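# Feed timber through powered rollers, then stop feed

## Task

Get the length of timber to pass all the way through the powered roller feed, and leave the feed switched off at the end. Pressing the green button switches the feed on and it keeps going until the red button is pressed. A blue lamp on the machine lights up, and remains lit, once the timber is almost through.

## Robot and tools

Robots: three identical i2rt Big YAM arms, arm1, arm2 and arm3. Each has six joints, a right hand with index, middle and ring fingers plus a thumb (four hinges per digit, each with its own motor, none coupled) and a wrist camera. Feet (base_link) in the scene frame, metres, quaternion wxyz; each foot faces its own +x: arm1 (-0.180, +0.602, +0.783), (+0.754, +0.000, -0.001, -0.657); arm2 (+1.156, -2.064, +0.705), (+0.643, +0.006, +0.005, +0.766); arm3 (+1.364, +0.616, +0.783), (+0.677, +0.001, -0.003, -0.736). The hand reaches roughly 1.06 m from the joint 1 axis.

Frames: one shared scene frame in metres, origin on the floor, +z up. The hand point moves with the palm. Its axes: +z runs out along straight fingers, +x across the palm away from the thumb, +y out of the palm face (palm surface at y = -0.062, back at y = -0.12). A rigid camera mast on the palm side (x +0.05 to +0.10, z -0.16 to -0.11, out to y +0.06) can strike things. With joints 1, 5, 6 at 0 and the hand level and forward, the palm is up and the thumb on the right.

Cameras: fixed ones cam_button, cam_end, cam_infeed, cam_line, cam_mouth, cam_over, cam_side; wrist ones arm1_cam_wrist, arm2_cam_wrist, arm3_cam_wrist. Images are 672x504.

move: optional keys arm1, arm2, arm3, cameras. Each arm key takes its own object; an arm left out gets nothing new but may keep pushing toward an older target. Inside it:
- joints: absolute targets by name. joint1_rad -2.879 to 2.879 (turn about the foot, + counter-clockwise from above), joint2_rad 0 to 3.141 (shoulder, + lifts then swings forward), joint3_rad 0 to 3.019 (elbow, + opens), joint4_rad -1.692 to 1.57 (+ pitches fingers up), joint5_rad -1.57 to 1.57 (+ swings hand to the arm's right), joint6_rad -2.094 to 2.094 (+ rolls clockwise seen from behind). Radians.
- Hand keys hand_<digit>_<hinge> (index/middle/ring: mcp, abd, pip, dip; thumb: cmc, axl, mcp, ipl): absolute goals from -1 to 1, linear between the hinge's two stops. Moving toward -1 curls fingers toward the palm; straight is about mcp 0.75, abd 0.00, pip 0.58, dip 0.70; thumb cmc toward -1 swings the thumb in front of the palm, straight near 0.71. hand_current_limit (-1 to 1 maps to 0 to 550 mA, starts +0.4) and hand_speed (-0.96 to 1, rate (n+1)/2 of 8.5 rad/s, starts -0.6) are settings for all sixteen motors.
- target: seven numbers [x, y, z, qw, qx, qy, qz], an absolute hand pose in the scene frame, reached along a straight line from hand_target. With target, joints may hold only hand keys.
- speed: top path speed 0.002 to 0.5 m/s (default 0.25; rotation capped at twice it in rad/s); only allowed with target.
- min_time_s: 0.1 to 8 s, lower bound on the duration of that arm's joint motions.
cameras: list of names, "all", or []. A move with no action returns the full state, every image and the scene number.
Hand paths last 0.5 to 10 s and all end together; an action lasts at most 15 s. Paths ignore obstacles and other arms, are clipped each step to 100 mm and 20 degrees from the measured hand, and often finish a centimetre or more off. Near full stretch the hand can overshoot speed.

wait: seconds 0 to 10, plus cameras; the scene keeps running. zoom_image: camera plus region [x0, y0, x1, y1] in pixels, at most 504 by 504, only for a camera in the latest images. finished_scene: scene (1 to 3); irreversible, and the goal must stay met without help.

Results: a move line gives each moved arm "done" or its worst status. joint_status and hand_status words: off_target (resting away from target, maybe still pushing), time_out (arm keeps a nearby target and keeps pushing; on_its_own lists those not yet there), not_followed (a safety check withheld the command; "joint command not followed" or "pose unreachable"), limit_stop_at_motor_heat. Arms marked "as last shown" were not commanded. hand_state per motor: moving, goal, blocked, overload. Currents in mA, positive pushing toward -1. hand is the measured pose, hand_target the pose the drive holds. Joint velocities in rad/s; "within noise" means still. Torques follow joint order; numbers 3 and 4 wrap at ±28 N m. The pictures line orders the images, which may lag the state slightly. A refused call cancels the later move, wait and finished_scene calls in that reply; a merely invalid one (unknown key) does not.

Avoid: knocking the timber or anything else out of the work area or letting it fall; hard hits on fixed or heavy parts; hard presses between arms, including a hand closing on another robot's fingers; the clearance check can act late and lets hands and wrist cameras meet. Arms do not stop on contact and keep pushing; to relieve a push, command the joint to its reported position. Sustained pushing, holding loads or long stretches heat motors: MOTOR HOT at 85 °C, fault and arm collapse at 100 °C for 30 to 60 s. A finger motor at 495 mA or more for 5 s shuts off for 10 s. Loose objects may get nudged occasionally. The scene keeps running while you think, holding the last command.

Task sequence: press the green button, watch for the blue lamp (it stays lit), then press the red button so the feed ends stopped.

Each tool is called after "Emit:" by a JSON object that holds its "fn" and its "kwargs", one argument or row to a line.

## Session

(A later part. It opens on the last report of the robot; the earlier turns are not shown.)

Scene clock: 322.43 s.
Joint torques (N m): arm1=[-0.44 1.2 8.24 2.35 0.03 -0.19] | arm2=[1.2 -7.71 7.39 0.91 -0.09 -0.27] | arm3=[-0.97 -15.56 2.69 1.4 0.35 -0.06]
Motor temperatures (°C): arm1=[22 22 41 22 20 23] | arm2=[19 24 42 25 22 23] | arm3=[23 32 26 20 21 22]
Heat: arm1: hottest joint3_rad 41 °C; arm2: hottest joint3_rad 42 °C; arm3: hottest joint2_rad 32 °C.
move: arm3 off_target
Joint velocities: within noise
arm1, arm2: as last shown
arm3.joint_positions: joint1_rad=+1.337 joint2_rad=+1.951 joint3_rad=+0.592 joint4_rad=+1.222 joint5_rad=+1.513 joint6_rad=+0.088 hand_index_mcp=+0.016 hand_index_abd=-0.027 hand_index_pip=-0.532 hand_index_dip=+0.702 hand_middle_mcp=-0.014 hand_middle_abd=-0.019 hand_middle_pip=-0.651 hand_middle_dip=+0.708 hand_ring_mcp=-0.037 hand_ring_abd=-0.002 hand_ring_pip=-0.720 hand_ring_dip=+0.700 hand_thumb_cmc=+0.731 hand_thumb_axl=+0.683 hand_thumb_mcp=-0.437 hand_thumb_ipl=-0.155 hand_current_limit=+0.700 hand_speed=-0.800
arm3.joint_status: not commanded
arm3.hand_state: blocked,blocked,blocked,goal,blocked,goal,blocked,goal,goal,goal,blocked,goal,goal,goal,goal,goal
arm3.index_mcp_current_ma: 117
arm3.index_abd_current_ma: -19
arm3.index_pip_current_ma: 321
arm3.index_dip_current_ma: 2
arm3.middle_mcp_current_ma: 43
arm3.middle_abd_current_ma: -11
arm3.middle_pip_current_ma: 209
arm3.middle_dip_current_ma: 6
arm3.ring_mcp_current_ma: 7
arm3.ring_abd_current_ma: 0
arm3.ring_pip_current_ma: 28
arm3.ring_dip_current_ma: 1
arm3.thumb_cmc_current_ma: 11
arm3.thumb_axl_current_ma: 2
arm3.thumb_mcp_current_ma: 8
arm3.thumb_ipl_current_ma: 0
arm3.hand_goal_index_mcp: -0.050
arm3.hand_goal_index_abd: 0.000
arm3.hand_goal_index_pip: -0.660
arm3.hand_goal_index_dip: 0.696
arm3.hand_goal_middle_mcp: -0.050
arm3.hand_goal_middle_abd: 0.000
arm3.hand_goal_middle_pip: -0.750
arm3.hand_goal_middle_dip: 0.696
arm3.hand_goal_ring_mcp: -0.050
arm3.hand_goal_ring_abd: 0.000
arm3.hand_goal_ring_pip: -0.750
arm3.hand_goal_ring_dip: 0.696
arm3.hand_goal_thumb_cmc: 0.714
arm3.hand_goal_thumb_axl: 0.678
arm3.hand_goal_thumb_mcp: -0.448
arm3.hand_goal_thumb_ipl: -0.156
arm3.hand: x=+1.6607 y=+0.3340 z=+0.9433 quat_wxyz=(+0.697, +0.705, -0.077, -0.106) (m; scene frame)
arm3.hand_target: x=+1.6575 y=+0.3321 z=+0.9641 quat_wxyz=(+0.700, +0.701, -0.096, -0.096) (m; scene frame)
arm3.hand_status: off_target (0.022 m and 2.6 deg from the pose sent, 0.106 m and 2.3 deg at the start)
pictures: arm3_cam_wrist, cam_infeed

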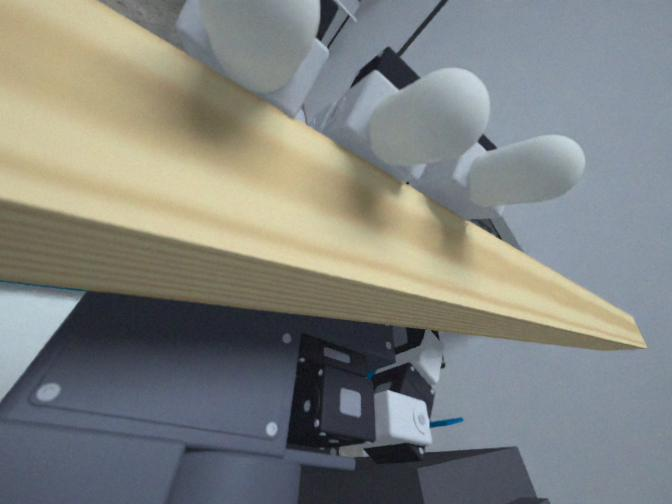

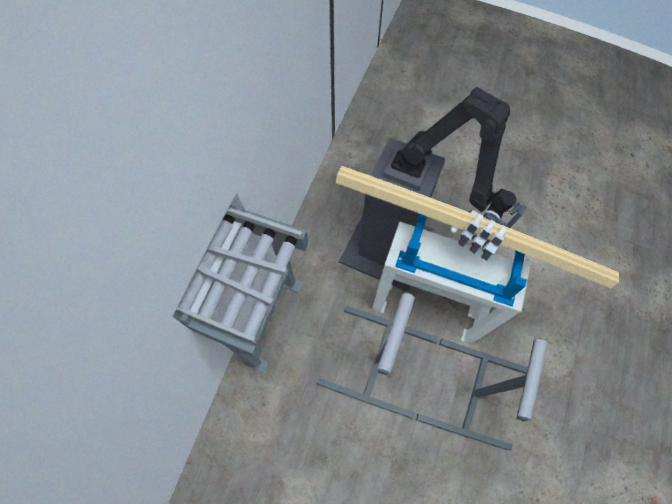

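Emit:
{"fn": "move", "kwargs": {
  "arm3": {"joints": {"joint1_rad": 1.377, "joint2_rad": 2.03, "joint3_rad": 1.018, "joint4_rad": 1.15, "joint5_rad": 1.54, "joint6_rad": -0.02}, "min_time_s": 6},
  "cameras": ["cam_infeed"]
}}

Emit:
{"fn": "move", "kwargs": {
  "arm3": {"joints": {"joint1_rad": 0.72, "joint2_rad": 2.01, "joint3_rad": 1.03, "joint4_rad": 1.17, "joint5_rad": 0.82, "joint6_rad": -0.02}, "min_time_s": 6},
  "cameras": ["cam_infeed"]
}}

Emit:
{"fn": "move", "kwargs": {
  "arm3": {"joints": {"joint1_rad": 0.061, "joint2_rad": 1.99, "joint3_rad": 1.03, "joint4_rad": 1.17, "joint5_rad": 0.13, "joint6_rad": -0.02}, "min_time_s": 6},
  "cameras": ["cam_infeed", "cam_line", "arm3_cam_wrist"]
}}

Scene clock: 337.20 s.
Joint torques (N m): arm1=[-0.5 1.2 8.25 2.35 0.03 -0.19] | arm2=[1.08 -7.18 7.41 1.03 -0.11 -0.25] | arm3=[0.32 -17.67 9.29 1.33 0.05 -0.16]
Motor temperatures (°C): arm1=[22 22 42 22 20 23] | arm2=[19 24 42 25 22 23] | arm3=[23 33 27 19 21 22]
Heat: arm1: hottest joint3_rad 42 °C; arm2: hottest joint3_rad 42 °C; arm3: hottest joint2_rad 33 °C.
move: arm3 done
Joint velocities: within noise
arm1: as last shown
arm2.joint_positions: joint1_rad=+0.457 joint2_rad=+1.193 joint3_rad=+1.167 joint4_rad=-1.557 joint5_rad=+0.002 joint6_rad=+0.009 hand_index_mcp=+0.755 hand_index_abd=+0.001 hand_index_pip=+0.577 hand_index_dip=+0.696 hand_middle_mcp=-0.388 hand_middle_abd=+0.001 hand_middle_pip=-0.748 hand_middle_dip=+0.002 hand_ring_mcp=-0.389 hand_ring_abd=+0.001 hand_ring_pip=-0.748 hand_ring_dip=+0.002 hand_thumb_cmc=+0.715 hand_thumb_axl=+0.677 hand_thumb_mcp=+0.224 hand_thumb_ipl=+0.168 hand_current_limit=+0.700 hand_speed=-0.600
arm2.joint_status: not commanded
arm2.hand_state: goal,goal,goal,goal,goal,goal,goal,goal,goal,goal,goal,goal,goal,goal,goal,goal
arm2.index_mcp_current_ma: 1
arm2.index_abd_current_ma: 0
arm2.index_pip_current_ma: 0
arm2.index_dip_current_ma: 0
arm2.middle_mcp_current_ma: 21
arm2.middle_abd_current_ma: 0
arm2.middle_pip_current_ma: 2
arm2.middle_dip_current_ma: 2
arm2.ring_mcp_current_ma: 17
arm2.ring_abd_current_ma: 0
arm2.ring_pip_current_ma: 1
arm2.ring_dip_current_ma: 2
arm2.thumb_cmc_current_ma: 1
arm2.thumb_axl_current_ma: -1
arm2.thumb_mcp_current_ma: -2
arm2.thumb_ipl_current_ma: 0
arm2.hand_goal_index_mcp: 0.754
arm2.hand_goal_index_abd: 0.000
arm2.hand_goal_index_pip: 0.576
arm2.hand_goal_index_dip: 0.696
arm2.hand_goal_middle_mcp: -0.400
arm2.hand_goal_middle_abd: 0.000
arm2.hand_goal_middle_pip: -0.750
arm2.hand_goal_middle_dip: 0.000
arm2.hand_goal_ring_mcp: -0.400
arm2.hand_goal_ring_abd: 0.000
arm2.hand_goal_ring_pip: -0.750
arm2.hand_goal_ring_dip: 0.000
arm2.hand_goal_thumb_cmc: 0.714
arm2.hand_goal_thumb_axl: 0.678
arm2.hand_goal_thumb_mcp: 0.226
arm2.hand_goal_thumb_ipl: 0.168
arm2.hand: x=+0.9381 y=-1.7197 z=+0.9576 quat_wxyz=(-0.004, -0.306, +0.952, -0.003) (m; scene frame)
arm2.hand_target: x=+0.9319 y=-1.7219 z=+0.9671 quat_wxyz=(-0.010, -0.317, +0.948, +0.012) (m; scene frame)
arm2.hand_status: not commanded
arm3.joint_positions: joint1_rad=+1.368 joint2_rad=+2.054 joint3_rad=+0.948 joint4_rad=+1.148 joint5_rad=+1.538 joint6_rad=+0.008 hand_index_mcp=+0.016 hand_index_abd=-0.027 hand_index_pip=-0.532 hand_index_dip=+0.702 hand_middle_mcp=-0.014 hand_middle_abd=-0.019 hand_middle_pip=-0.651 hand_middle_dip=+0.708 hand_ring_mcp=-0.037 hand_ring_abd=-0.002 hand_ring_pip=-0.720 hand_ring_dip=+0.700 hand_thumb_cmc=+0.731 hand_thumb_axl=+0.683 hand_thumb_mcp=-0.437 hand_thumb_ipl=-0.155 hand_current_limit=+0.700 hand_speed=-0.800
arm3.joint_status: all done
arm3.hand_state: blocked,blocked,blocked,goal,blocked,goal,blocked,goal,goal,goal,blocked,goal,goal,goal,goal,goal
arm3.index_mcp_current_ma: 117
arm3.index_abd_current_ma: -19
arm3.index_pip_current_ma: 321
arm3.index_dip_current_ma: 2
arm3.middle_mcp_current_ma: 43
arm3.middle_abd_current_ma: -11
arm3.middle_pip_current_ma: 209
arm3.middle_dip_current_ma: 6
arm3.ring_mcp_current_ma: 7
arm3.ring_abd_current_ma: 0
arm3.ring_pip_current_ma: 28
arm3.ring_dip_current_ma: 1
arm3.thumb_cmc_current_ma: 11
arm3.thumb_axl_current_ma: 2
arm3.thumb_mcp_current_ma: 8
arm3.thumb_ipl_current_ma: 0
arm3.hand_goal_index_mcp: -0.050
arm3.hand_goal_index_abd: 0.000
arm3.hand_goal_index_pip: -0.660
arm3.hand_goal_index_dip: 0.696
arm3.hand_goal_middle_mcp: -0.050
arm3.hand_goal_middle_abd: 0.000
arm3.hand_goal_middle_pip: -0.750
arm3.hand_goal_middle_dip: 0.696
arm3.hand_goal_ring_mcp: -0.050
arm3.hand_goal_ring_abd: 0.000
arm3.hand_goal_ring_pip: -0.750
arm3.hand_goal_ring_dip: 0.696
arm3.hand_goal_thumb_cmc: 0.714
arm3.hand_goal_thumb_axl: 0.678
arm3.hand_goal_thumb_mcp: -0.448
arm3.hand_goal_thumb_ipl: -0.156
arm3.hand: x=+1.7763 y=+0.3129 z=+0.9654 quat_wxyz=(+0.705, +0.697, -0.108, -0.070) (m; scene frame)
arm3.hand_target: x=+1.7957 y=+0.3122 z=+0.9946 quat_wxyz=(+0.708, +0.693, -0.129, -0.043) (m; scene frame)
arm3.hand_status: not commanded
pictures: cam_infeed

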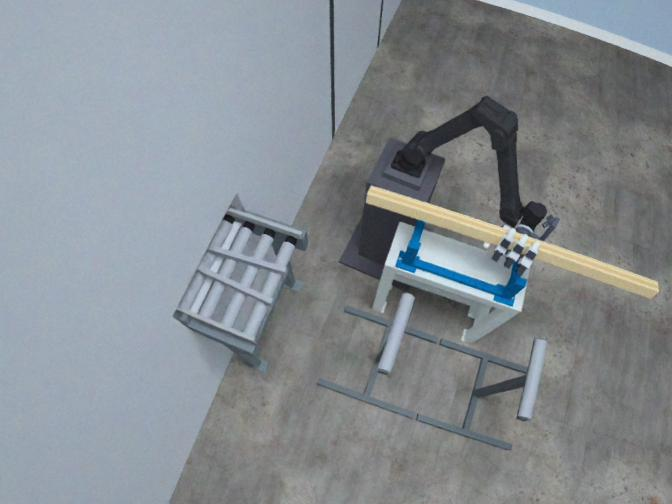

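Scene clock: 343.70 s.
Joint torques (N m): arm1=[-0.44 1.2 8.25 2.35 0.03 -0.19] | arm2=[0.85 -7.18 7.45 0.92 -0.13 -0.29] | arm3=[-0.91 -18.84 10.74 2.74 -0.11 -0.14]
Motor temperatures (°C): arm1=[22 22 42 22 20 23] | arm2=[19 24 42 25 22 23] | arm3=[23 35 29 20 21 22]
Heat: arm1: hottest joint3_rad 42 °C; arm2: hottest joint3_rad 42 °C; arm3: hottest joint2_rad 35 °C.
move: arm3 done
Joint velocities: within noise
arm1, arm2: as last shown
arm3.joint_positions: joint1_rad=+0.724 joint2_rad=+2.055 joint3_rad=+0.948 joint4_rad=+1.148 joint5_rad=+0.823 joint6_rad=+0.006 hand_index_mcp=+0.016 hand_index_abd=-0.027 hand_index_pip=-0.532 hand_index_dip=+0.702 hand_middle_mcp=-0.014 hand_middle_abd=-0.019 hand_middle_pip=-0.651 hand_middle_dip=+0.708 hand_ring_mcp=-0.037 hand_ring_abd=-0.002 hand_ring_pip=-0.720 hand_ring_dip=+0.700 hand_thumb_cmc=+0.731 hand_thumb_axl=+0.683 hand_thumb_mcp=-0.437 hand_thumb_ipl=-0.155 hand_current_limit=+0.700 hand_speed=-0.800
arm3.joint_status: all done
arm3.hand_state: blocked,blocked,blocked,goal,blocked,goal,blocked,goal,goal,goal,blocked,goal,goal,goal,goal,goal
arm3.index_mcp_current_ma: 118
arm3.index_abd_current_ma: -19
arm3.index_pip_current_ma: 321
arm3.index_dip_current_ma: 2
arm3.middle_mcp_current_ma: 43
arm3.middle_abd_current_ma: -11
arm3.middle_pip_current_ma: 209
arm3.middle_dip_current_ma: 6
arm3.ring_mcp_current_ma: 7
arm3.ring_abd_current_ma: 0
arm3.ring_pip_current_ma: 28
arm3.ring_dip_current_ma: 1
arm3.thumb_cmc_current_ma: 11
arm3.thumb_axl_current_ma: 2
arm3.thumb_mcp_current_ma: 8
arm3.thumb_ipl_current_ma: 0
arm3.hand_goal_index_mcp: -0.050
arm3.hand_goal_index_abd: 0.000
arm3.hand_goal_index_pip: -0.660
arm3.hand_goal_index_dip: 0.696
arm3.hand_goal_middle_mcp: -0.050
arm3.hand_goal_middle_abd: 0.000
arm3.hand_goal_middle_pip: -0.750
arm3.hand_goal_middle_dip: 0.696
arm3.hand_goal_ring_mcp: -0.050
arm3.hand_goal_ring_abd: 0.000
arm3.hand_goal_ring_pip: -0.750
arm3.hand_goal_ring_dip: 0.696
arm3.hand_goal_thumb_cmc: 0.714
arm3.hand_goal_thumb_axl: 0.678
arm3.hand_goal_thumb_mcp: -0.448
arm3.hand_goal_thumb_ipl: -0.156
arm3.hand: x=+1.6072 y=+0.0491 z=+0.9702 quat_wxyz=(+0.716, +0.692, -0.078, -0.050) (m; scene frame)
arm3.hand_target: x=+1.6147 y=+0.0378 z=+1.0303 quat_wxyz=(+0.752, +0.651, -0.104, -0.025) (m; scene frame)
arm3.hand_status: not commanded
pictures: cam_infeed

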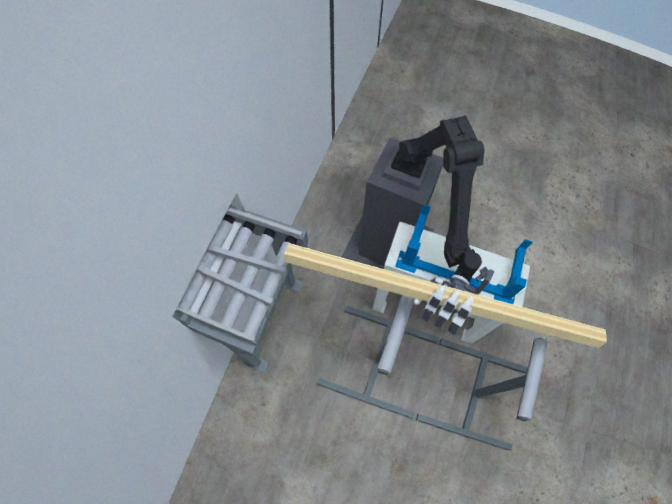

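Scene clock: 350.07 s.
Joint torques (N m): arm1=[-0.44 1.2 8.25 2.35 0.03 -0.19] | arm2=[1.49 -7.53 7.42 0.99 -0.14 -0.27] | arm3=[-1.96 -20.84 11.02 3.51 -0.02 -0.11]
Motor temperatures (°C): arm1=[22 22 42 22 20 23] | arm2=[19 24 42 25 22 23] | arm3=[23 36 32 20 21 22]
Heat: arm1: hottest joint3_rad 42 °C; arm2: hottest joint3_rad 42 °C; arm3: hottest joint2_rad 36 °C.
move: arm3 done
Joint velocities: within noise
arm1, arm2: as last shown
arm3.joint_positions: joint1_rad=+0.081 joint2_rad=+2.055 joint3_rad=+0.948 joint4_rad=+1.138 joint5_rad=+0.131 joint6_rad=+0.003 hand_index_mcp=+0.018 hand_index_abd=-0.027 hand_index_pip=-0.538 hand_index_dip=+0.702 hand_middle_mcp=-0.013 hand_middle_abd=-0.019 hand_middle_pip=-0.653 hand_middle_dip=+0.708 hand_ring_mcp=-0.037 hand_ring_abd=-0.002 hand_ring_pip=-0.721 hand_ring_dip=+0.700 hand_thumb_cmc=+0.731 hand_thumb_axl=+0.683 hand_thumb_mcp=-0.437 hand_thumb_ipl=-0.155 hand_current_limit=+0.700 hand_speed=-0.800
arm3.joint_status: all done
arm3.hand_state: blocked,blocked,blocked,goal,blocked,goal,blocked,goal,goal,goal,blocked,goal,goal,goal,goal,goal
arm3.index_mcp_current_ma: 122
arm3.index_abd_current_ma: -19
arm3.index_pip_current_ma: 298
arm3.index_dip_current_ma: 2
arm3.middle_mcp_current_ma: 44
arm3.middle_abd_current_ma: -11
arm3.middle_pip_current_ma: 202
arm3.middle_dip_current_ma: 6
arm3.ring_mcp_current_ma: 8
arm3.ring_abd_current_ma: 0
arm3.ring_pip_current_ma: 26
arm3.ring_dip_current_ma: 1
arm3.thumb_cmc_current_ma: 11
arm3.thumb_axl_current_ma: 2
arm3.thumb_mcp_current_ma: 8
arm3.thumb_ipl_current_ma: 0
arm3.hand_goal_index_mcp: -0.050
arm3.hand_goal_index_abd: 0.000
arm3.hand_goal_index_pip: -0.660
arm3.hand_goal_index_dip: 0.696
arm3.hand_goal_middle_mcp: -0.050
arm3.hand_goal_middle_abd: 0.000
arm3.hand_goal_middle_pip: -0.750
arm3.hand_goal_middle_dip: 0.696
arm3.hand_goal_ring_mcp: -0.050
arm3.hand_goal_ring_abd: 0.000
arm3.hand_goal_ring_pip: -0.750
arm3.hand_goal_ring_dip: 0.696
arm3.hand_goal_thumb_cmc: 0.714
arm3.hand_goal_thumb_axl: 0.678
arm3.hand_goal_thumb_mcp: -0.448
arm3.hand_goal_thumb_ipl: -0.156
arm3.hand: x=+1.3161 y=-0.0532 z=+0.9696 quat_wxyz=(+0.718, +0.693, -0.050, -0.043) (m; scene frame)
arm3.hand_target: x=+1.3040 y=-0.0598 z=+1.0549 quat_wxyz=(+0.776, +0.626, -0.053, -0.055) (m; scene frame)
arm3.hand_status: not commanded
pictures: arm3_cam_wrist, cam_infeed, cam_line

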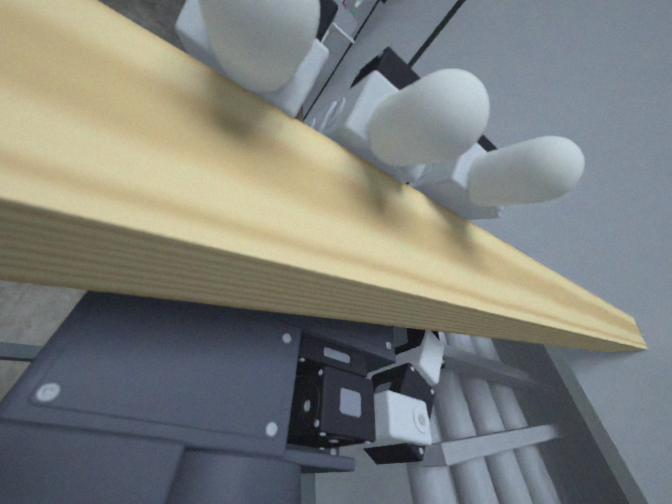

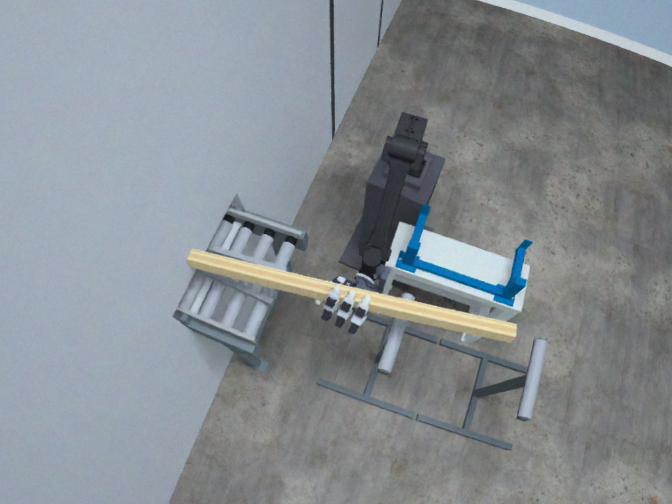

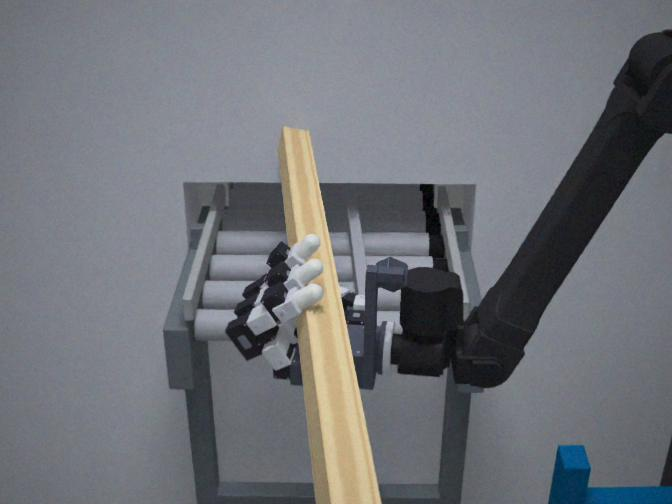

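Emit:
{"fn": "move", "kwargs": {
  "arm3": {"joints": {"joint1_rad": 0.025, "joint2_rad": 2.30, "joint3_rad": 1.14, "joint4_rad": 1.37, "joint5_rad": 0.14, "joint6_rad": -0.02}, "min_time_s": 6},
  "cameras": ["cam_infeed", "cam_line", "cam_mouth", "cam_over"]
}}

Scene clock: 386.90 s.
Joint torques (N m): arm1=[-0.44 1.2 8.25 2.35 0.03 -0.19] | arm2=[1.79 -7.41 7.49 0.73 -0.11 -0.26] | arm3=[-4.01 -20.48 9.57 5.08 0.48 0.47]
Motor temperatures (°C): arm1=[22 22 42 22 20 23] | arm2=[19 25 42 25 22 23] | arm3=[23 41 39 21 20 22]
Heat: arm1: hottest joint3_rad 42 °C; arm2: hottest joint3_rad 42 °C; arm3: hottest joint2_rad 41 °C.
move: arm3 time_out
Joint velocities: within noise
arm1, arm2: as last shown
arm3.joint_positions: joint1_rad=+0.071 joint2_rad=+2.336 joint3_rad=+1.061 joint4_rad=+1.297 joint5_rad=+0.127 joint6_rad=-0.060 hand_index_mcp=+0.018 hand_index_abd=-0.029 hand_index_pip=-0.538 hand_index_dip=+0.702 hand_middle_mcp=-0.013 hand_middle_abd=-0.021 hand_middle_pip=-0.654 hand_middle_dip=+0.708 hand_ring_mcp=-0.036 hand_ring_abd=-0.002 hand_ring_pip=-0.722 hand_ring_dip=+0.700 hand_thumb_cmc=+0.731 hand_thumb_axl=+0.682 hand_thumb_mcp=-0.437 hand_thumb_ipl=-0.155 hand_current_limit=+0.700 hand_speed=-0.800
arm3.joint_status: joint1_rad time_out (moved -0.010 of -0.056); joint4_rad time_out (moved +0.159 of +0.232); joint6_rad time_out (moved -0.063 of -0.023); the others done
arm3.hand_state: blocked,blocked,blocked,goal,blocked,blocked,blocked,goal,goal,goal,blocked,goal,goal,goal,goal,goal
arm3.index_mcp_current_ma: 123
arm3.index_abd_current_ma: -21
arm3.index_pip_current_ma: 298
arm3.index_dip_current_ma: 2
arm3.middle_mcp_current_ma: 45
arm3.middle_abd_current_ma: -12
arm3.middle_pip_current_ma: 199
arm3.middle_dip_current_ma: 6
arm3.ring_mcp_current_ma: 8
arm3.ring_abd_current_ma: 0
arm3.ring_pip_current_ma: 25
arm3.ring_dip_current_ma: 1
arm3.thumb_cmc_current_ma: 11
arm3.thumb_axl_current_ma: 1
arm3.thumb_mcp_current_ma: 8
arm3.thumb_ipl_current_ma: 0
arm3.hand_goal_index_mcp: -0.050
arm3.hand_goal_index_abd: 0.000
arm3.hand_goal_index_pip: -0.660
arm3.hand_goal_index_dip: 0.696
arm3.hand_goal_middle_mcp: -0.050
arm3.hand_goal_middle_abd: 0.000
arm3.hand_goal_middle_pip: -0.750
arm3.hand_goal_middle_dip: 0.696
arm3.hand_goal_ring_mcp: -0.050
arm3.hand_goal_ring_abd: 0.000
arm3.hand_goal_ring_pip: -0.750
arm3.hand_goal_ring_dip: 0.696
arm3.hand_goal_thumb_cmc: 0.714
arm3.hand_goal_thumb_axl: 0.678
arm3.hand_goal_thumb_mcp: -0.448
arm3.hand_goal_thumb_ipl: -0.156
arm3.on_its_own: joint1_rad reads +0.071 and still pushes toward +0.025 since a time_out; joint4_rad reads +1.297 and still pushes toward +1.370 since a time_out; joint6_rad reads -0.060 and still pushes toward -0.020 since a time_out
arm3.hand: x=+1.3155 y=-0.0702 z=+0.8676 quat_wxyz=(+0.713, +0.698, -0.031, -0.068) (m; scene frame)
arm3.hand_target: x=+1.2776 y=-0.0774 z=+0.9362 quat_wxyz=(+0.774, +0.625, -0.068, -0.072) (m; scene frame)
arm3.hand_status: not commanded
pictures: cam_infeed, cam_line, cam_mouth, cam_over

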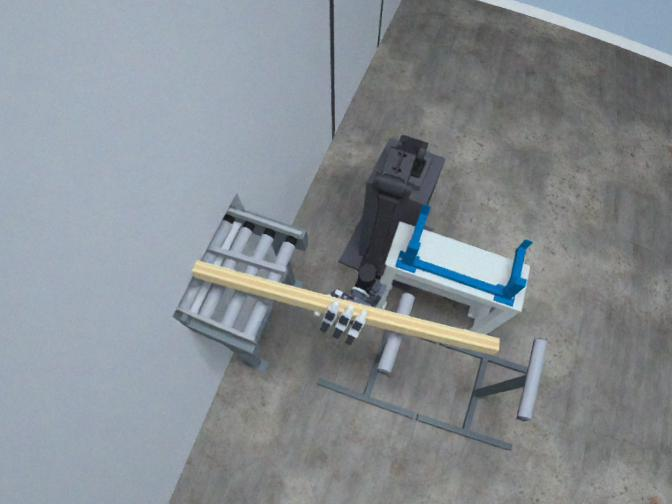

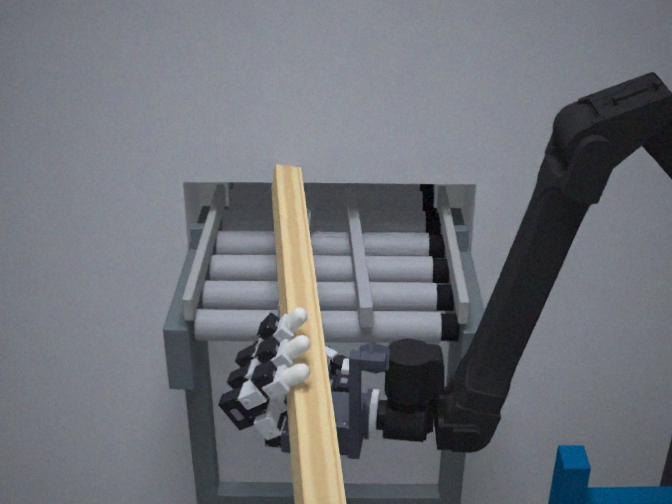

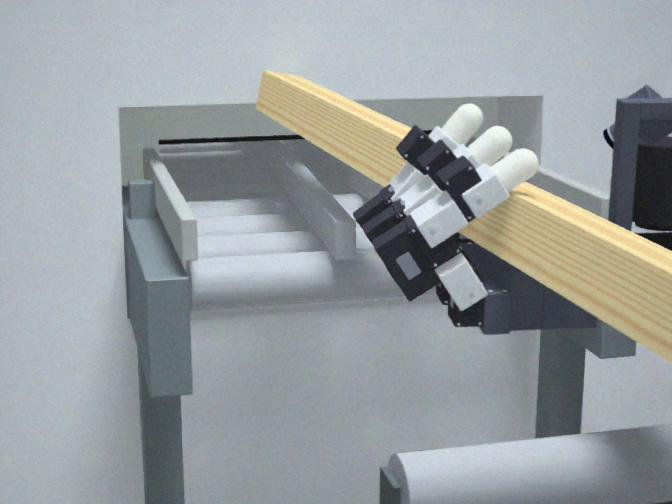

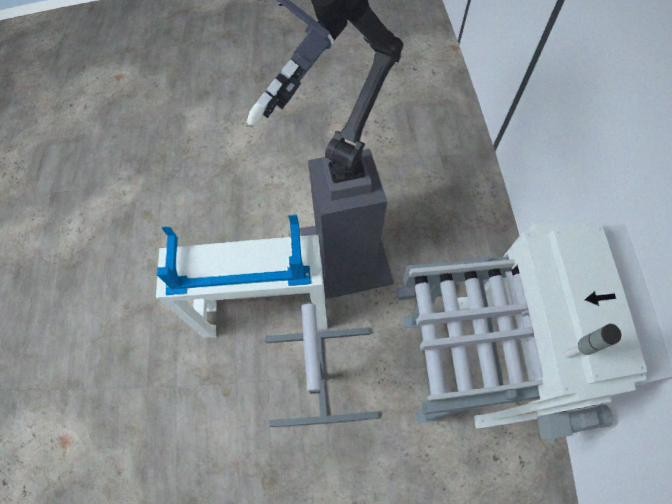

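Emit:
{"fn": "move", "kwargs": {
  "arm3": {"joints": {"joint1_rad": 0.01, "joint2_rad": 2.30, "joint3_rad": 1.14, "joint4_rad": 1.38, "joint5_rad": 0.14, "joint6_rad": 0.0}, "min_time_s": 2},
  "cameras": ["cam_line", "cam_side"]
}}

Scene clock: 426.47 s.
Joint torques (N m): arm1=[-0.44 1.26 8.27 2.35 0.03 -0.19] | arm2=[1.08 -6.89 7.38 0.9 -0.08 -0.26] | arm3=[-4.95 -20.37 9.54 5.05 0.53 0.61]
Motor temperatures (°C): arm1=[22 22 42 22 20 23] | arm2=[19 25 42 25 22 23] | arm3=[23 43 38 21 21 22]
Heat: arm1: hottest joint3_rad 42 °C; arm2: hottest joint3_rad 42 °C; arm3: hottest joint2_rad 43 °C.
move: arm3 time_out
Joint velocities: within noise
arm1, arm2: as last shown
arm3.joint_positions: joint1_rad=+0.070 joint2_rad=+2.337 joint3_rad=+1.061 joint4_rad=+1.306 joint5_rad=+0.124 joint6_rad=-0.057 hand_index_mcp=+0.018 hand_index_abd=-0.029 hand_index_pip=-0.538 hand_index_dip=+0.702 hand_middle_mcp=-0.013 hand_middle_abd=-0.021 hand_middle_pip=-0.654 hand_middle_dip=+0.708 hand_ring_mcp=-0.036 hand_ring_abd=-0.003 hand_ring_pip=-0.722 hand_ring_dip=+0.700 hand_thumb_cmc=+0.731 hand_thumb_axl=+0.682 hand_thumb_mcp=-0.437 hand_thumb_ipl=-0.155 hand_current_limit=+0.700 hand_speed=-0.800
arm3.joint_status: joint1_rad time_out (moved -0.001 of -0.061); joint4_rad time_out (moved +0.009 of +0.083); joint6_rad time_out (moved +0.003 of +0.060); the others done
arm3.hand_state: blocked,blocked,blocked,goal,blocked,blocked,blocked,goal,goal,goal,blocked,goal,goal,goal,goal,goal
arm3.index_mcp_current_ma: 123
arm3.index_abd_current_ma: -21
arm3.index_pip_current_ma: 298
arm3.index_dip_current_ma: 2
arm3.middle_mcp_current_ma: 45
arm3.middle_abd_current_ma: -12
arm3.middle_pip_current_ma: 199
arm3.middle_dip_current_ma: 6
arm3.ring_mcp_current_ma: 8
arm3.ring_abd_current_ma: 0
arm3.ring_pip_current_ma: 25
arm3.ring_dip_current_ma: 1
arm3.thumb_cmc_current_ma: 11
arm3.thumb_axl_current_ma: 1
arm3.thumb_mcp_current_ma: 8
arm3.thumb_ipl_current_ma: 0
arm3.hand_goal_index_mcp: -0.050
arm3.hand_goal_index_abd: 0.000
arm3.hand_goal_index_pip: -0.660
arm3.hand_goal_index_dip: 0.696
arm3.hand_goal_middle_mcp: -0.050
arm3.hand_goal_middle_abd: 0.000
arm3.hand_goal_middle_pip: -0.750
arm3.hand_goal_middle_dip: 0.696
arm3.hand_goal_ring_mcp: -0.050
arm3.hand_goal_ring_abd: 0.000
arm3.hand_goal_ring_pip: -0.750
arm3.hand_goal_ring_dip: 0.696
arm3.hand_goal_thumb_cmc: 0.714
arm3.hand_goal_thumb_axl: 0.678
arm3.hand_goal_thumb_mcp: -0.448
arm3.hand_goal_thumb_ipl: -0.156
arm3.on_its_own: joint1_rad reads +0.070 and still pushes toward +0.010 since a time_out; joint4_rad reads +1.306 and still pushes toward +1.380 since a time_out; joint6_rad reads -0.057 and still pushes toward +0.000 since a time_out
arm3.hand: x=+1.3149 y=-0.0693 z=+0.8692 quat_wxyz=(+0.716, +0.695, -0.031, -0.066) (m; scene frame)
arm3.hand_target: x=+1.2657 y=-0.0745 z=+0.9378 quat_wxyz=(+0.777, +0.620, -0.079, -0.070) (m; scene frame)
arm3.hand_status: not commanded
pictures: cam_line, cam_side

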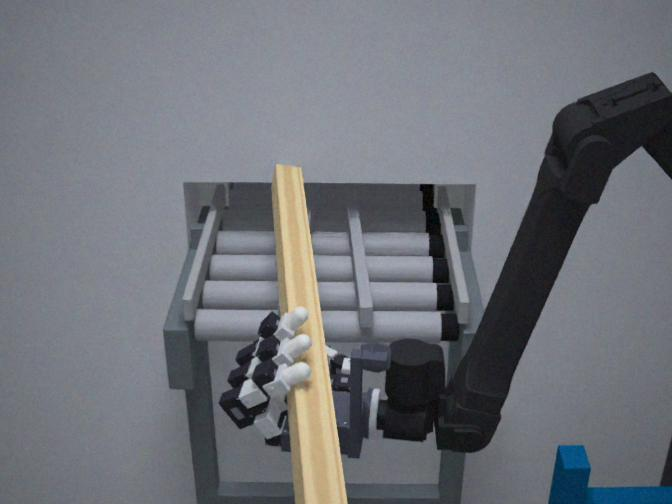

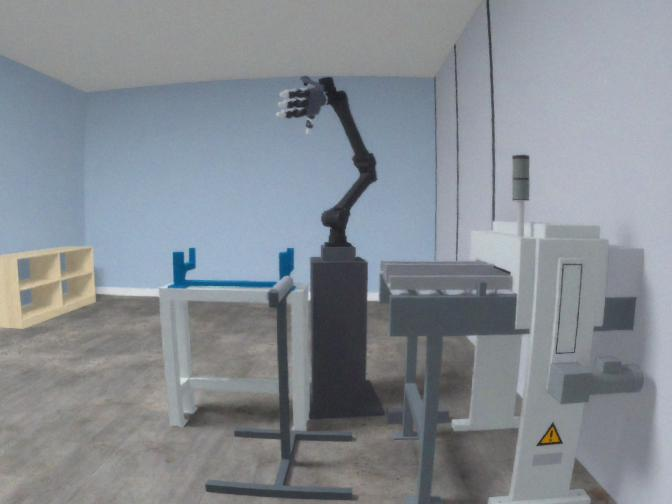

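Emit:
{"fn": "move", "kwargs": {
  "arm3": {"joints": {"joint1_rad": 0.13, "joint2_rad": 2.30, "joint3_rad": 1.14, "joint4_rad": 1.38, "joint5_rad": 0.24, "joint6_rad": -0.02}, "min_time_s": 2},
  "cameras": ["cam_line", "cam_mouth"]
}}

Scene clock: 446.30 s.
Joint torques (N m): arm1=[-0.44 1.26 8.25 2.35 0.03 -0.19] | arm2=[0.97 -7.36 7.32 0.85 -0.14 -0.29] | arm3=[0.44 -20.37 9.5 5.08 0.01 0.02]
Motor temperatures (°C): arm1=[22 22 42 22 20 23] | arm2=[19 25 42 25 22 23] | arm3=[23 41 38 21 21 22]
Heat: arm1: hottest joint3_rad 42 °C; arm2: hottest joint3_rad 42 °C; arm3: hottest joint2_rad 41 °C.
move: arm3 time_out
Joint velocities: within noise
arm1, arm2: as last shown
arm3.joint_positions: joint1_rad=+0.123 joint2_rad=+2.339 joint3_rad=+1.061 joint4_rad=+1.306 joint5_rad=+0.240 joint6_rad=-0.011 hand_index_mcp=+0.020 hand_index_abd=-0.032 hand_index_pip=-0.540 hand_index_dip=+0.702 hand_middle_mcp=-0.013 hand_middle_abd=-0.022 hand_middle_pip=-0.659 hand_middle_dip=+0.708 hand_ring_mcp=-0.036 hand_ring_abd=-0.003 hand_ring_pip=-0.730 hand_ring_dip=+0.700 hand_thumb_cmc=+0.731 hand_thumb_axl=+0.682 hand_thumb_mcp=-0.437 hand_thumb_ipl=-0.155 hand_current_limit=+0.700 hand_speed=-0.800
arm3.joint_status: joint4_rad time_out (moved +0.000 of +0.074); the others done
arm3.hand_state: blocked,blocked,blocked,goal,blocked,blocked,blocked,goal,goal,goal,blocked,goal,goal,goal,goal,goal
arm3.index_mcp_current_ma: 128
arm3.index_abd_current_ma: -25
arm3.index_pip_current_ma: 287
arm3.index_dip_current_ma: 2
arm3.middle_mcp_current_ma: 45
arm3.middle_abd_current_ma: -13
arm3.middle_pip_current_ma: 180
arm3.middle_dip_current_ma: 6
arm3.ring_mcp_current_ma: 8
arm3.ring_abd_current_ma: 0
arm3.ring_pip_current_ma: 14
arm3.ring_dip_current_ma: 1
arm3.thumb_cmc_current_ma: 11
arm3.thumb_axl_current_ma: 2
arm3.thumb_mcp_current_ma: 8
arm3.thumb_ipl_current_ma: 0
arm3.hand_goal_index_mcp: -0.050
arm3.hand_goal_index_abd: 0.000
arm3.hand_goal_index_pip: -0.660
arm3.hand_goal_index_dip: 0.696
arm3.hand_goal_middle_mcp: -0.050
arm3.hand_goal_middle_abd: 0.000
arm3.hand_goal_middle_pip: -0.750
arm3.hand_goal_middle_dip: 0.696
arm3.hand_goal_ring_mcp: -0.050
arm3.hand_goal_ring_abd: 0.000
arm3.hand_goal_ring_pip: -0.750
arm3.hand_goal_ring_dip: 0.696
arm3.hand_goal_thumb_cmc: 0.714
arm3.hand_goal_thumb_axl: 0.678
arm3.hand_goal_thumb_mcp: -0.448
arm3.hand_goal_thumb_ipl: -0.156
arm3.on_its_own: joint4_rad reads +1.306 and still pushes toward +1.380 since a time_out
arm3.hand: x=+1.3285 y=-0.0653 z=+0.8667 quat_wxyz=(+0.714, +0.693, -0.070, -0.071) (m; scene frame)
arm3.hand_target: x=+1.3338 y=-0.0768 z=+0.9376 quat_wxyz=(+0.777, +0.622, -0.075, -0.062) (m; scene frame)
arm3.hand_status: not commanded
pictures: cam_line, cam_mouth

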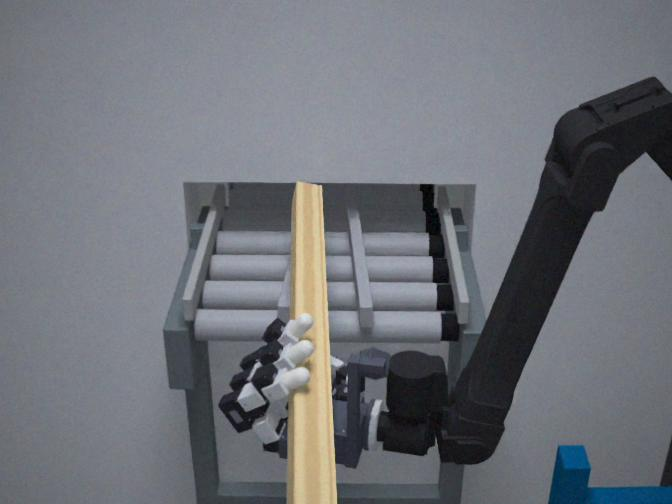

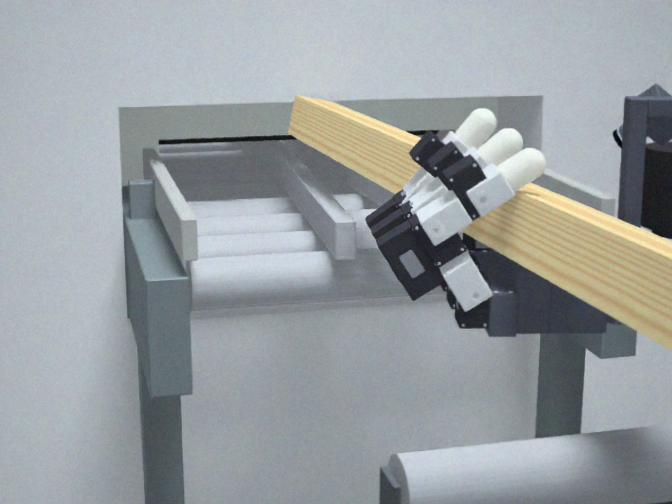

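Emit:
{"fn": "move", "kwargs": {
  "arm3": {"joints": {"joint1_rad": 0.13, "joint2_rad": 2.438, "joint3_rad": 1.203, "joint4_rad": 1.47, "joint5_rad": 0.22, "joint6_rad": -0.02}, "min_time_s": 4},
  "cameras": ["cam_line", "cam_mouth", "cam_infeed"]
}}

Scene clock: 460.43 s.
Joint torques (N m): arm1=[-0.44 1.2 8.25 2.35 0.03 -0.19] | arm2=[1.2 -7.06 7.5 0.76 -0.09 -0.26] | arm3=[0.26 -20.72 8.5 4.97 -0.19 0.12]
Motor temperatures (°C): arm1=[22 22 42 22 20 23] | arm2=[19 25 42 25 22 23] | arm3=[23 41 39 22 20 22]
Heat: arm1: hottest joint3_rad 42 °C; arm2: hottest joint3_rad 42 °C; arm3: hottest joint2_rad 41 °C.
move: arm3 time_out
Joint velocities: within noise
arm1.joint_positions: joint1_rad=-0.771 joint2_rad=+0.644 joint3_rad=+1.563 joint4_rad=-1.166 joint5_rad=+0.108 joint6_rad=+1.072 hand_index_mcp=+0.756 hand_index_abd=+0.001 hand_index_pip=+0.577 hand_index_dip=+0.696 hand_middle_mcp=+0.756 hand_middle_abd=+0.001 hand_middle_pip=+0.577 hand_middle_dip=+0.696 hand_ring_mcp=+0.756 hand_ring_abd=+0.001 hand_ring_pip=+0.577 hand_ring_dip=+0.696 hand_thumb_cmc=+0.715 hand_thumb_axl=+0.677 hand_thumb_mcp=+0.226 hand_thumb_ipl=+0.168 hand_current_limit=+0.400 hand_speed=-0.600
arm1.joint_status: not commanded
arm1.hand_state: goal,goal,goal,goal,goal,goal,goal,goal,goal,goal,goal,goal,goal,goal,goal,goal
arm1.index_mcp_current_ma: 9
arm1.index_abd_current_ma: 3
arm1.index_pip_current_ma: 4
arm1.index_dip_current_ma: 0
arm1.middle_mcp_current_ma: 9
arm1.middle_abd_current_ma: 3
arm1.middle_pip_current_ma: 4
arm1.middle_dip_current_ma: 0
arm1.ring_mcp_current_ma: 9
arm1.ring_abd_current_ma: 3
arm1.ring_pip_current_ma: 4
arm1.ring_dip_current_ma: 0
arm1.thumb_cmc_current_ma: 7
arm1.thumb_axl_current_ma: -4
arm1.thumb_mcp_current_ma: -1
arm1.thumb_ipl_current_ma: -2
arm1.hand_goal_index_mcp: 0.754
arm1.hand_goal_index_abd: 0.000
arm1.hand_goal_index_pip: 0.576
arm1.hand_goal_index_dip: 0.696
arm1.hand_goal_middle_mcp: 0.754
arm1.hand_goal_middle_abd: 0.000
arm1.hand_goal_middle_pip: 0.576
arm1.hand_goal_middle_dip: 0.696
arm1.hand_goal_ring_mcp: 0.754
arm1.hand_goal_ring_abd: 0.000
arm1.hand_goal_ring_pip: 0.576
arm1.hand_goal_ring_dip: 0.696
arm1.hand_goal_thumb_cmc: 0.714
arm1.hand_goal_thumb_axl: 0.678
arm1.hand_goal_thumb_mcp: 0.226
arm1.hand_goal_thumb_ipl: 0.168
arm1.hand: x=-0.4003 y=+0.4821 z=+1.4610 quat_wxyz=(+0.608, +0.492, -0.616, +0.092) (m; scene frame)
arm1.hand_target: x=-0.3972 y=+0.4864 z=+1.4704 quat_wxyz=(+0.617, +0.487, -0.611, +0.095) (m; scene frame)
arm1.hand_status: not commanded
arm2: as last shown
arm3.joint_positions: joint1_rad=+0.123 joint2_rad=+2.474 joint3_rad=+1.130 joint4_rad=+1.398 joint5_rad=+0.225 joint6_rad=-0.021 hand_index_mcp=+0.020 hand_index_abd=-0.032 hand_index_pip=-0.540 hand_index_dip=+0.703 hand_middle_mcp=-0.013 hand_middle_abd=-0.022 hand_middle_pip=-0.660 hand_middle_dip=+0.708 hand_ring_mcp=-0.036 hand_ring_abd=-0.003 hand_ring_pip=-0.730 hand_ring_dip=+0.700 hand_thumb_cmc=+0.731 hand_thumb_axl=+0.682 hand_thumb_mcp=-0.437 hand_thumb_ipl=-0.155 hand_current_limit=+0.700 hand_speed=-0.800
arm3.joint_status: joint4_rad time_out (moved +0.091 of +0.164); the others done
arm3.hand_state: blocked,blocked,blocked,goal,blocked,blocked,blocked,goal,goal,goal,goal,goal,goal,goal,goal,goal
arm3.index_mcp_current_ma: 128
arm3.index_abd_current_ma: -25
arm3.index_pip_current_ma: 287
arm3.index_dip_current_ma: 2
arm3.middle_mcp_current_ma: 45
arm3.middle_abd_current_ma: -13
arm3.middle_pip_current_ma: 179
arm3.middle_dip_current_ma: 6
arm3.ring_mcp_current_ma: 8
arm3.ring_abd_current_ma: 0
arm3.ring_pip_current_ma: 14
arm3.ring_dip_current_ma: 1
arm3.thumb_cmc_current_ma: 11
arm3.thumb_axl_current_ma: 2
arm3.thumb_mcp_current_ma: 8
arm3.thumb_ipl_current_ma: 0
arm3.hand_goal_index_mcp: -0.050
arm3.hand_goal_index_abd: 0.000
arm3.hand_goal_index_pip: -0.660
arm3.hand_goal_index_dip: 0.696
arm3.hand_goal_middle_mcp: -0.050
arm3.hand_goal_middle_abd: 0.000
arm3.hand_goal_middle_pip: -0.750
arm3.hand_goal_middle_dip: 0.696
arm3.hand_goal_ring_mcp: -0.050
arm3.hand_goal_ring_abd: 0.000
arm3.hand_goal_ring_pip: -0.750
arm3.hand_goal_ring_dip: 0.696
arm3.hand_goal_thumb_cmc: 0.714
arm3.hand_goal_thumb_axl: 0.678
arm3.hand_goal_thumb_mcp: -0.448
arm3.hand_goal_thumb_ipl: -0.156
arm3.on_its_own: joint4_rad reads +1.398 and still pushes toward +1.470 since a time_out
arm3.hand: x=+1.3319 y=-0.0671 z=+0.8223 quat_wxyz=(+0.723, +0.684, -0.063, -0.068) (m; scene frame)
arm3.hand_target: x=+1.3375 y=-0.0791 z=+0.8868 quat_wxyz=(+0.782, +0.617, -0.068, -0.056) (m; scene frame)
arm3.hand_status: not commanded
pictures: cam_infeed, cam_line, cam_mouth

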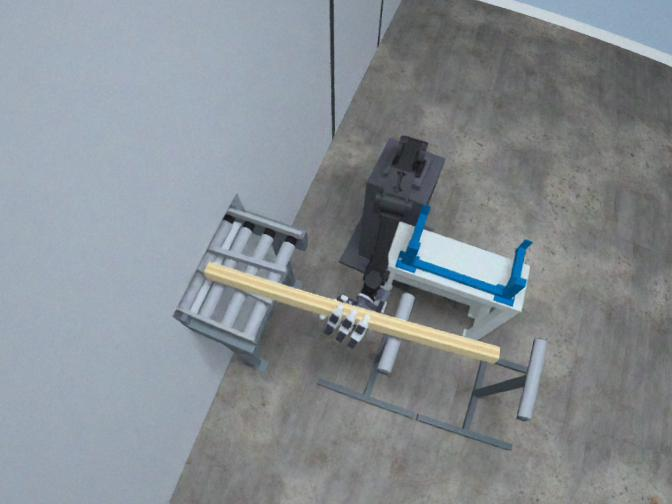

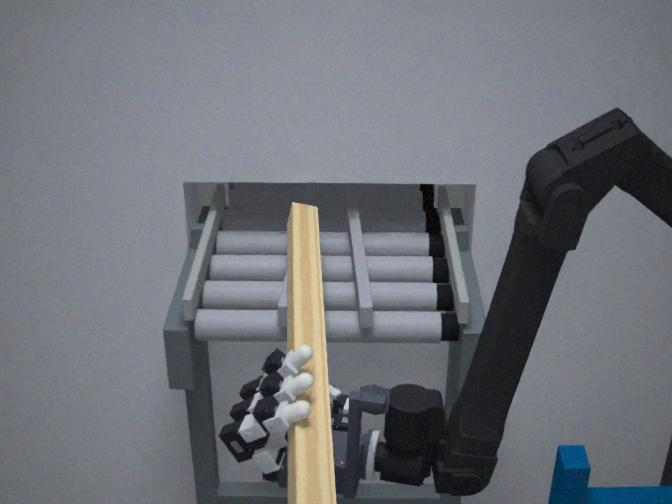

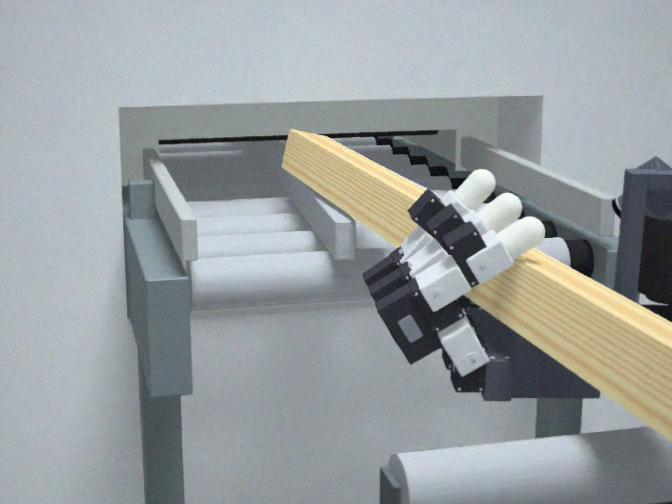

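Emit:
{"fn": "zoom_image", "kwargs": {
  "camera": "cam_line",
  "region": [170, 160, 490, 400]
}}

Emit:
{"fn": "zoom_image", "kwargs": {
  "camera": "cam_infeed",
  "region": [160, 180, 320, 380]
}}

Scaled by 1.575 from the camera's 672x504 image, which has a finer 960x720 frame.

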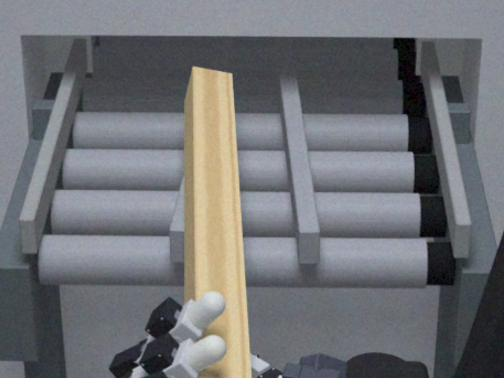

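Scaled by 2.520 from the camera's 672x504 image, which has a finer 960x720 frame.

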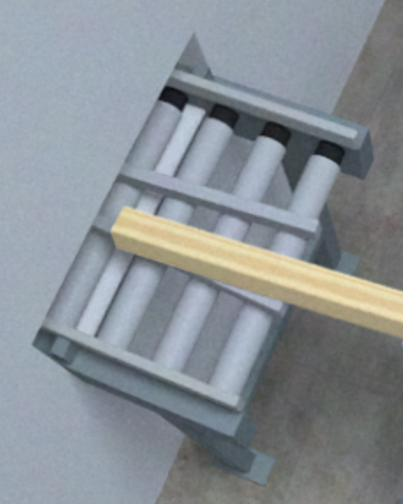

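Emit:
{"fn": "move", "kwargs": {
  "arm3": {"joints": {"joint1_rad": 0.13, "joint2_rad": 2.438, "joint3_rad": 1.18, "joint4_rad": 1.49, "joint5_rad": 0.30, "joint6_rad": -0.02}, "min_time_s": 2},
  "cameras": ["cam_line", "cam_mouth", "cam_infeed"]
}}

Emit:
{"fn": "zoom_image", "kwargs": {
  "camera": "cam_line",
  "region": [170, 160, 490, 400]
}}

Scene clock: 539.97 s.
Joint torques (N m): arm1=[-0.44 1.26 8.25 2.35 0.03 -0.19] | arm2=[1.38 -7.24 7.45 0.84 -0.12 -0.25] | arm3=[0.26 -20.95 6.87 5.04 0.04 0.04]
Motor temperatures (°C): arm1=[22 22 42 22 20 23] | arm2=[19 25 42 24 22 23] | arm3=[23 42 38 22 20 22]
Heat: arm1: hottest joint3_rad 42 °C; arm2: hottest joint3_rad 42 °C; arm3: hottest joint2_rad 42 °C.
move: arm3 time_out
Joint velocities: within noise
arm1, arm2: as last shown
arm3.joint_positions: joint1_rad=+0.123 joint2_rad=+2.476 joint3_rad=+1.130 joint4_rad=+1.417 joint5_rad=+0.298 joint6_rad=-0.013 hand_index_mcp=+0.020 hand_index_abd=-0.032 hand_index_pip=-0.540 hand_index_dip=+0.703 hand_middle_mcp=-0.013 hand_middle_abd=-0.022 hand_middle_pip=-0.660 hand_middle_dip=+0.708 hand_ring_mcp=-0.036 hand_ring_abd=-0.003 hand_ring_pip=-0.730 hand_ring_dip=+0.700 hand_thumb_cmc=+0.731 hand_thumb_axl=+0.682 hand_thumb_mcp=-0.437 hand_thumb_ipl=-0.155 hand_current_limit=+0.700 hand_speed=-0.800
arm3.joint_status: joint4_rad time_out (moved +0.019 of +0.092); the others done
arm3.hand_state: blocked,blocked,blocked,goal,blocked,blocked,blocked,goal,goal,goal,goal,goal,goal,goal,goal,goal
arm3.index_mcp_current_ma: 128
arm3.index_abd_current_ma: -25
arm3.index_pip_current_ma: 286
arm3.index_dip_current_ma: 2
arm3.middle_mcp_current_ma: 45
arm3.middle_abd_current_ma: -13
arm3.middle_pip_current_ma: 179
arm3.middle_dip_current_ma: 6
arm3.ring_mcp_current_ma: 8
arm3.ring_abd_current_ma: 0
arm3.ring_pip_current_ma: 14
arm3.ring_dip_current_ma: 1
arm3.thumb_cmc_current_ma: 11
arm3.thumb_axl_current_ma: 2
arm3.thumb_mcp_current_ma: 8
arm3.thumb_ipl_current_ma: 0
arm3.hand_goal_index_mcp: -0.050
arm3.hand_goal_index_abd: 0.000
arm3.hand_goal_index_pip: -0.660
arm3.hand_goal_index_dip: 0.696
arm3.hand_goal_middle_mcp: -0.050
arm3.hand_goal_middle_abd: 0.000
arm3.hand_goal_middle_pip: -0.750
arm3.hand_goal_middle_dip: 0.696
arm3.hand_goal_ring_mcp: -0.050
arm3.hand_goal_ring_abd: 0.000
arm3.hand_goal_ring_pip: -0.750
arm3.hand_goal_ring_dip: 0.696
arm3.hand_goal_thumb_cmc: 0.714
arm3.hand_goal_thumb_axl: 0.678
arm3.hand_goal_thumb_mcp: -0.448
arm3.hand_goal_thumb_ipl: -0.156
arm3.on_its_own: joint4_rad reads +1.417 and still pushes toward +1.490 since a time_out
arm3.hand: x=+1.3191 y=-0.0607 z=+0.8250 quat_wxyz=(+0.726, +0.676, -0.093, -0.089) (m; scene frame)
arm3.hand_target: x=+1.3239 y=-0.0667 z=+0.8820 quat_wxyz=(+0.778, +0.616, -0.099, -0.080) (m; scene frame)
arm3.hand_status: not commanded
pictures: cam_infeed, cam_line, cam_mouth

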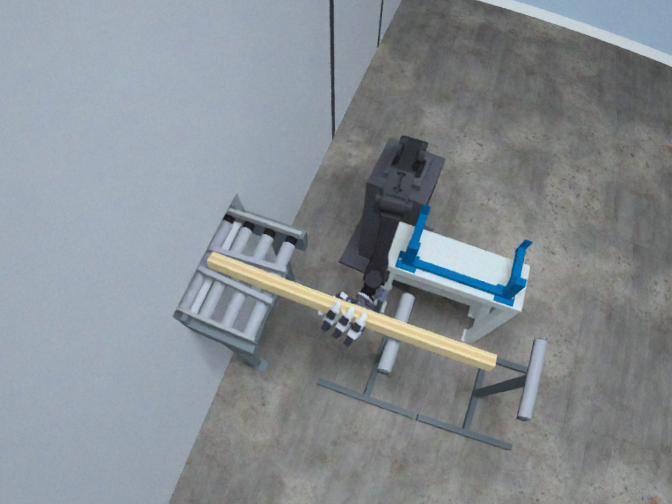

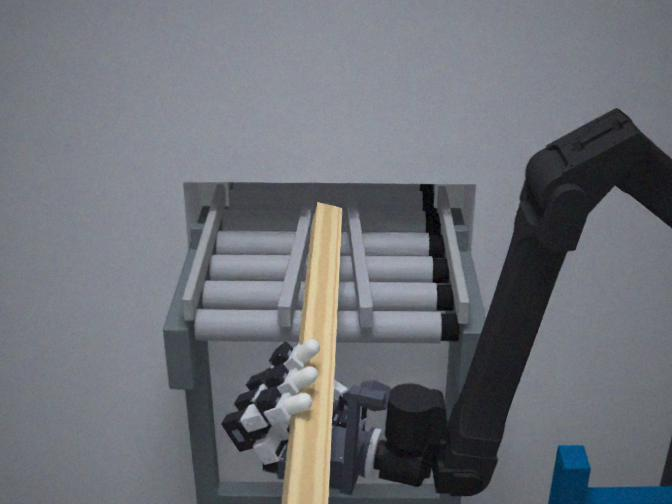

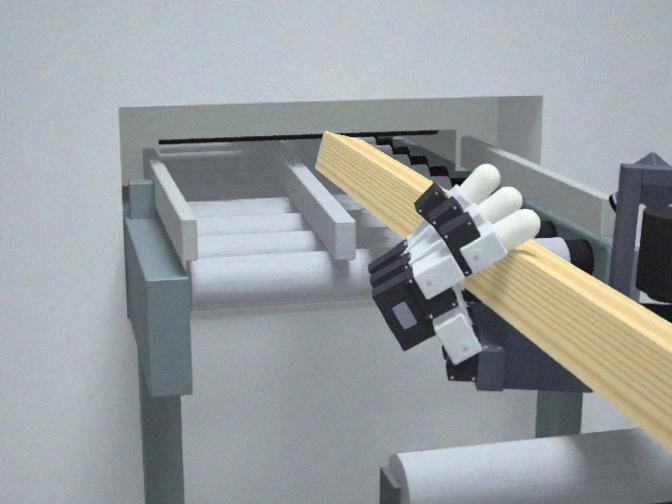

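Scaled by 1.575 from the camera's 672x504 image, which has a finer 960x720 frame.

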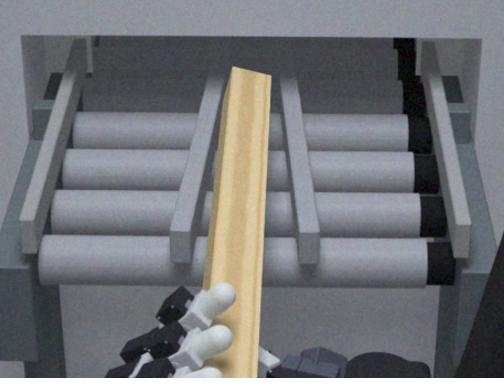

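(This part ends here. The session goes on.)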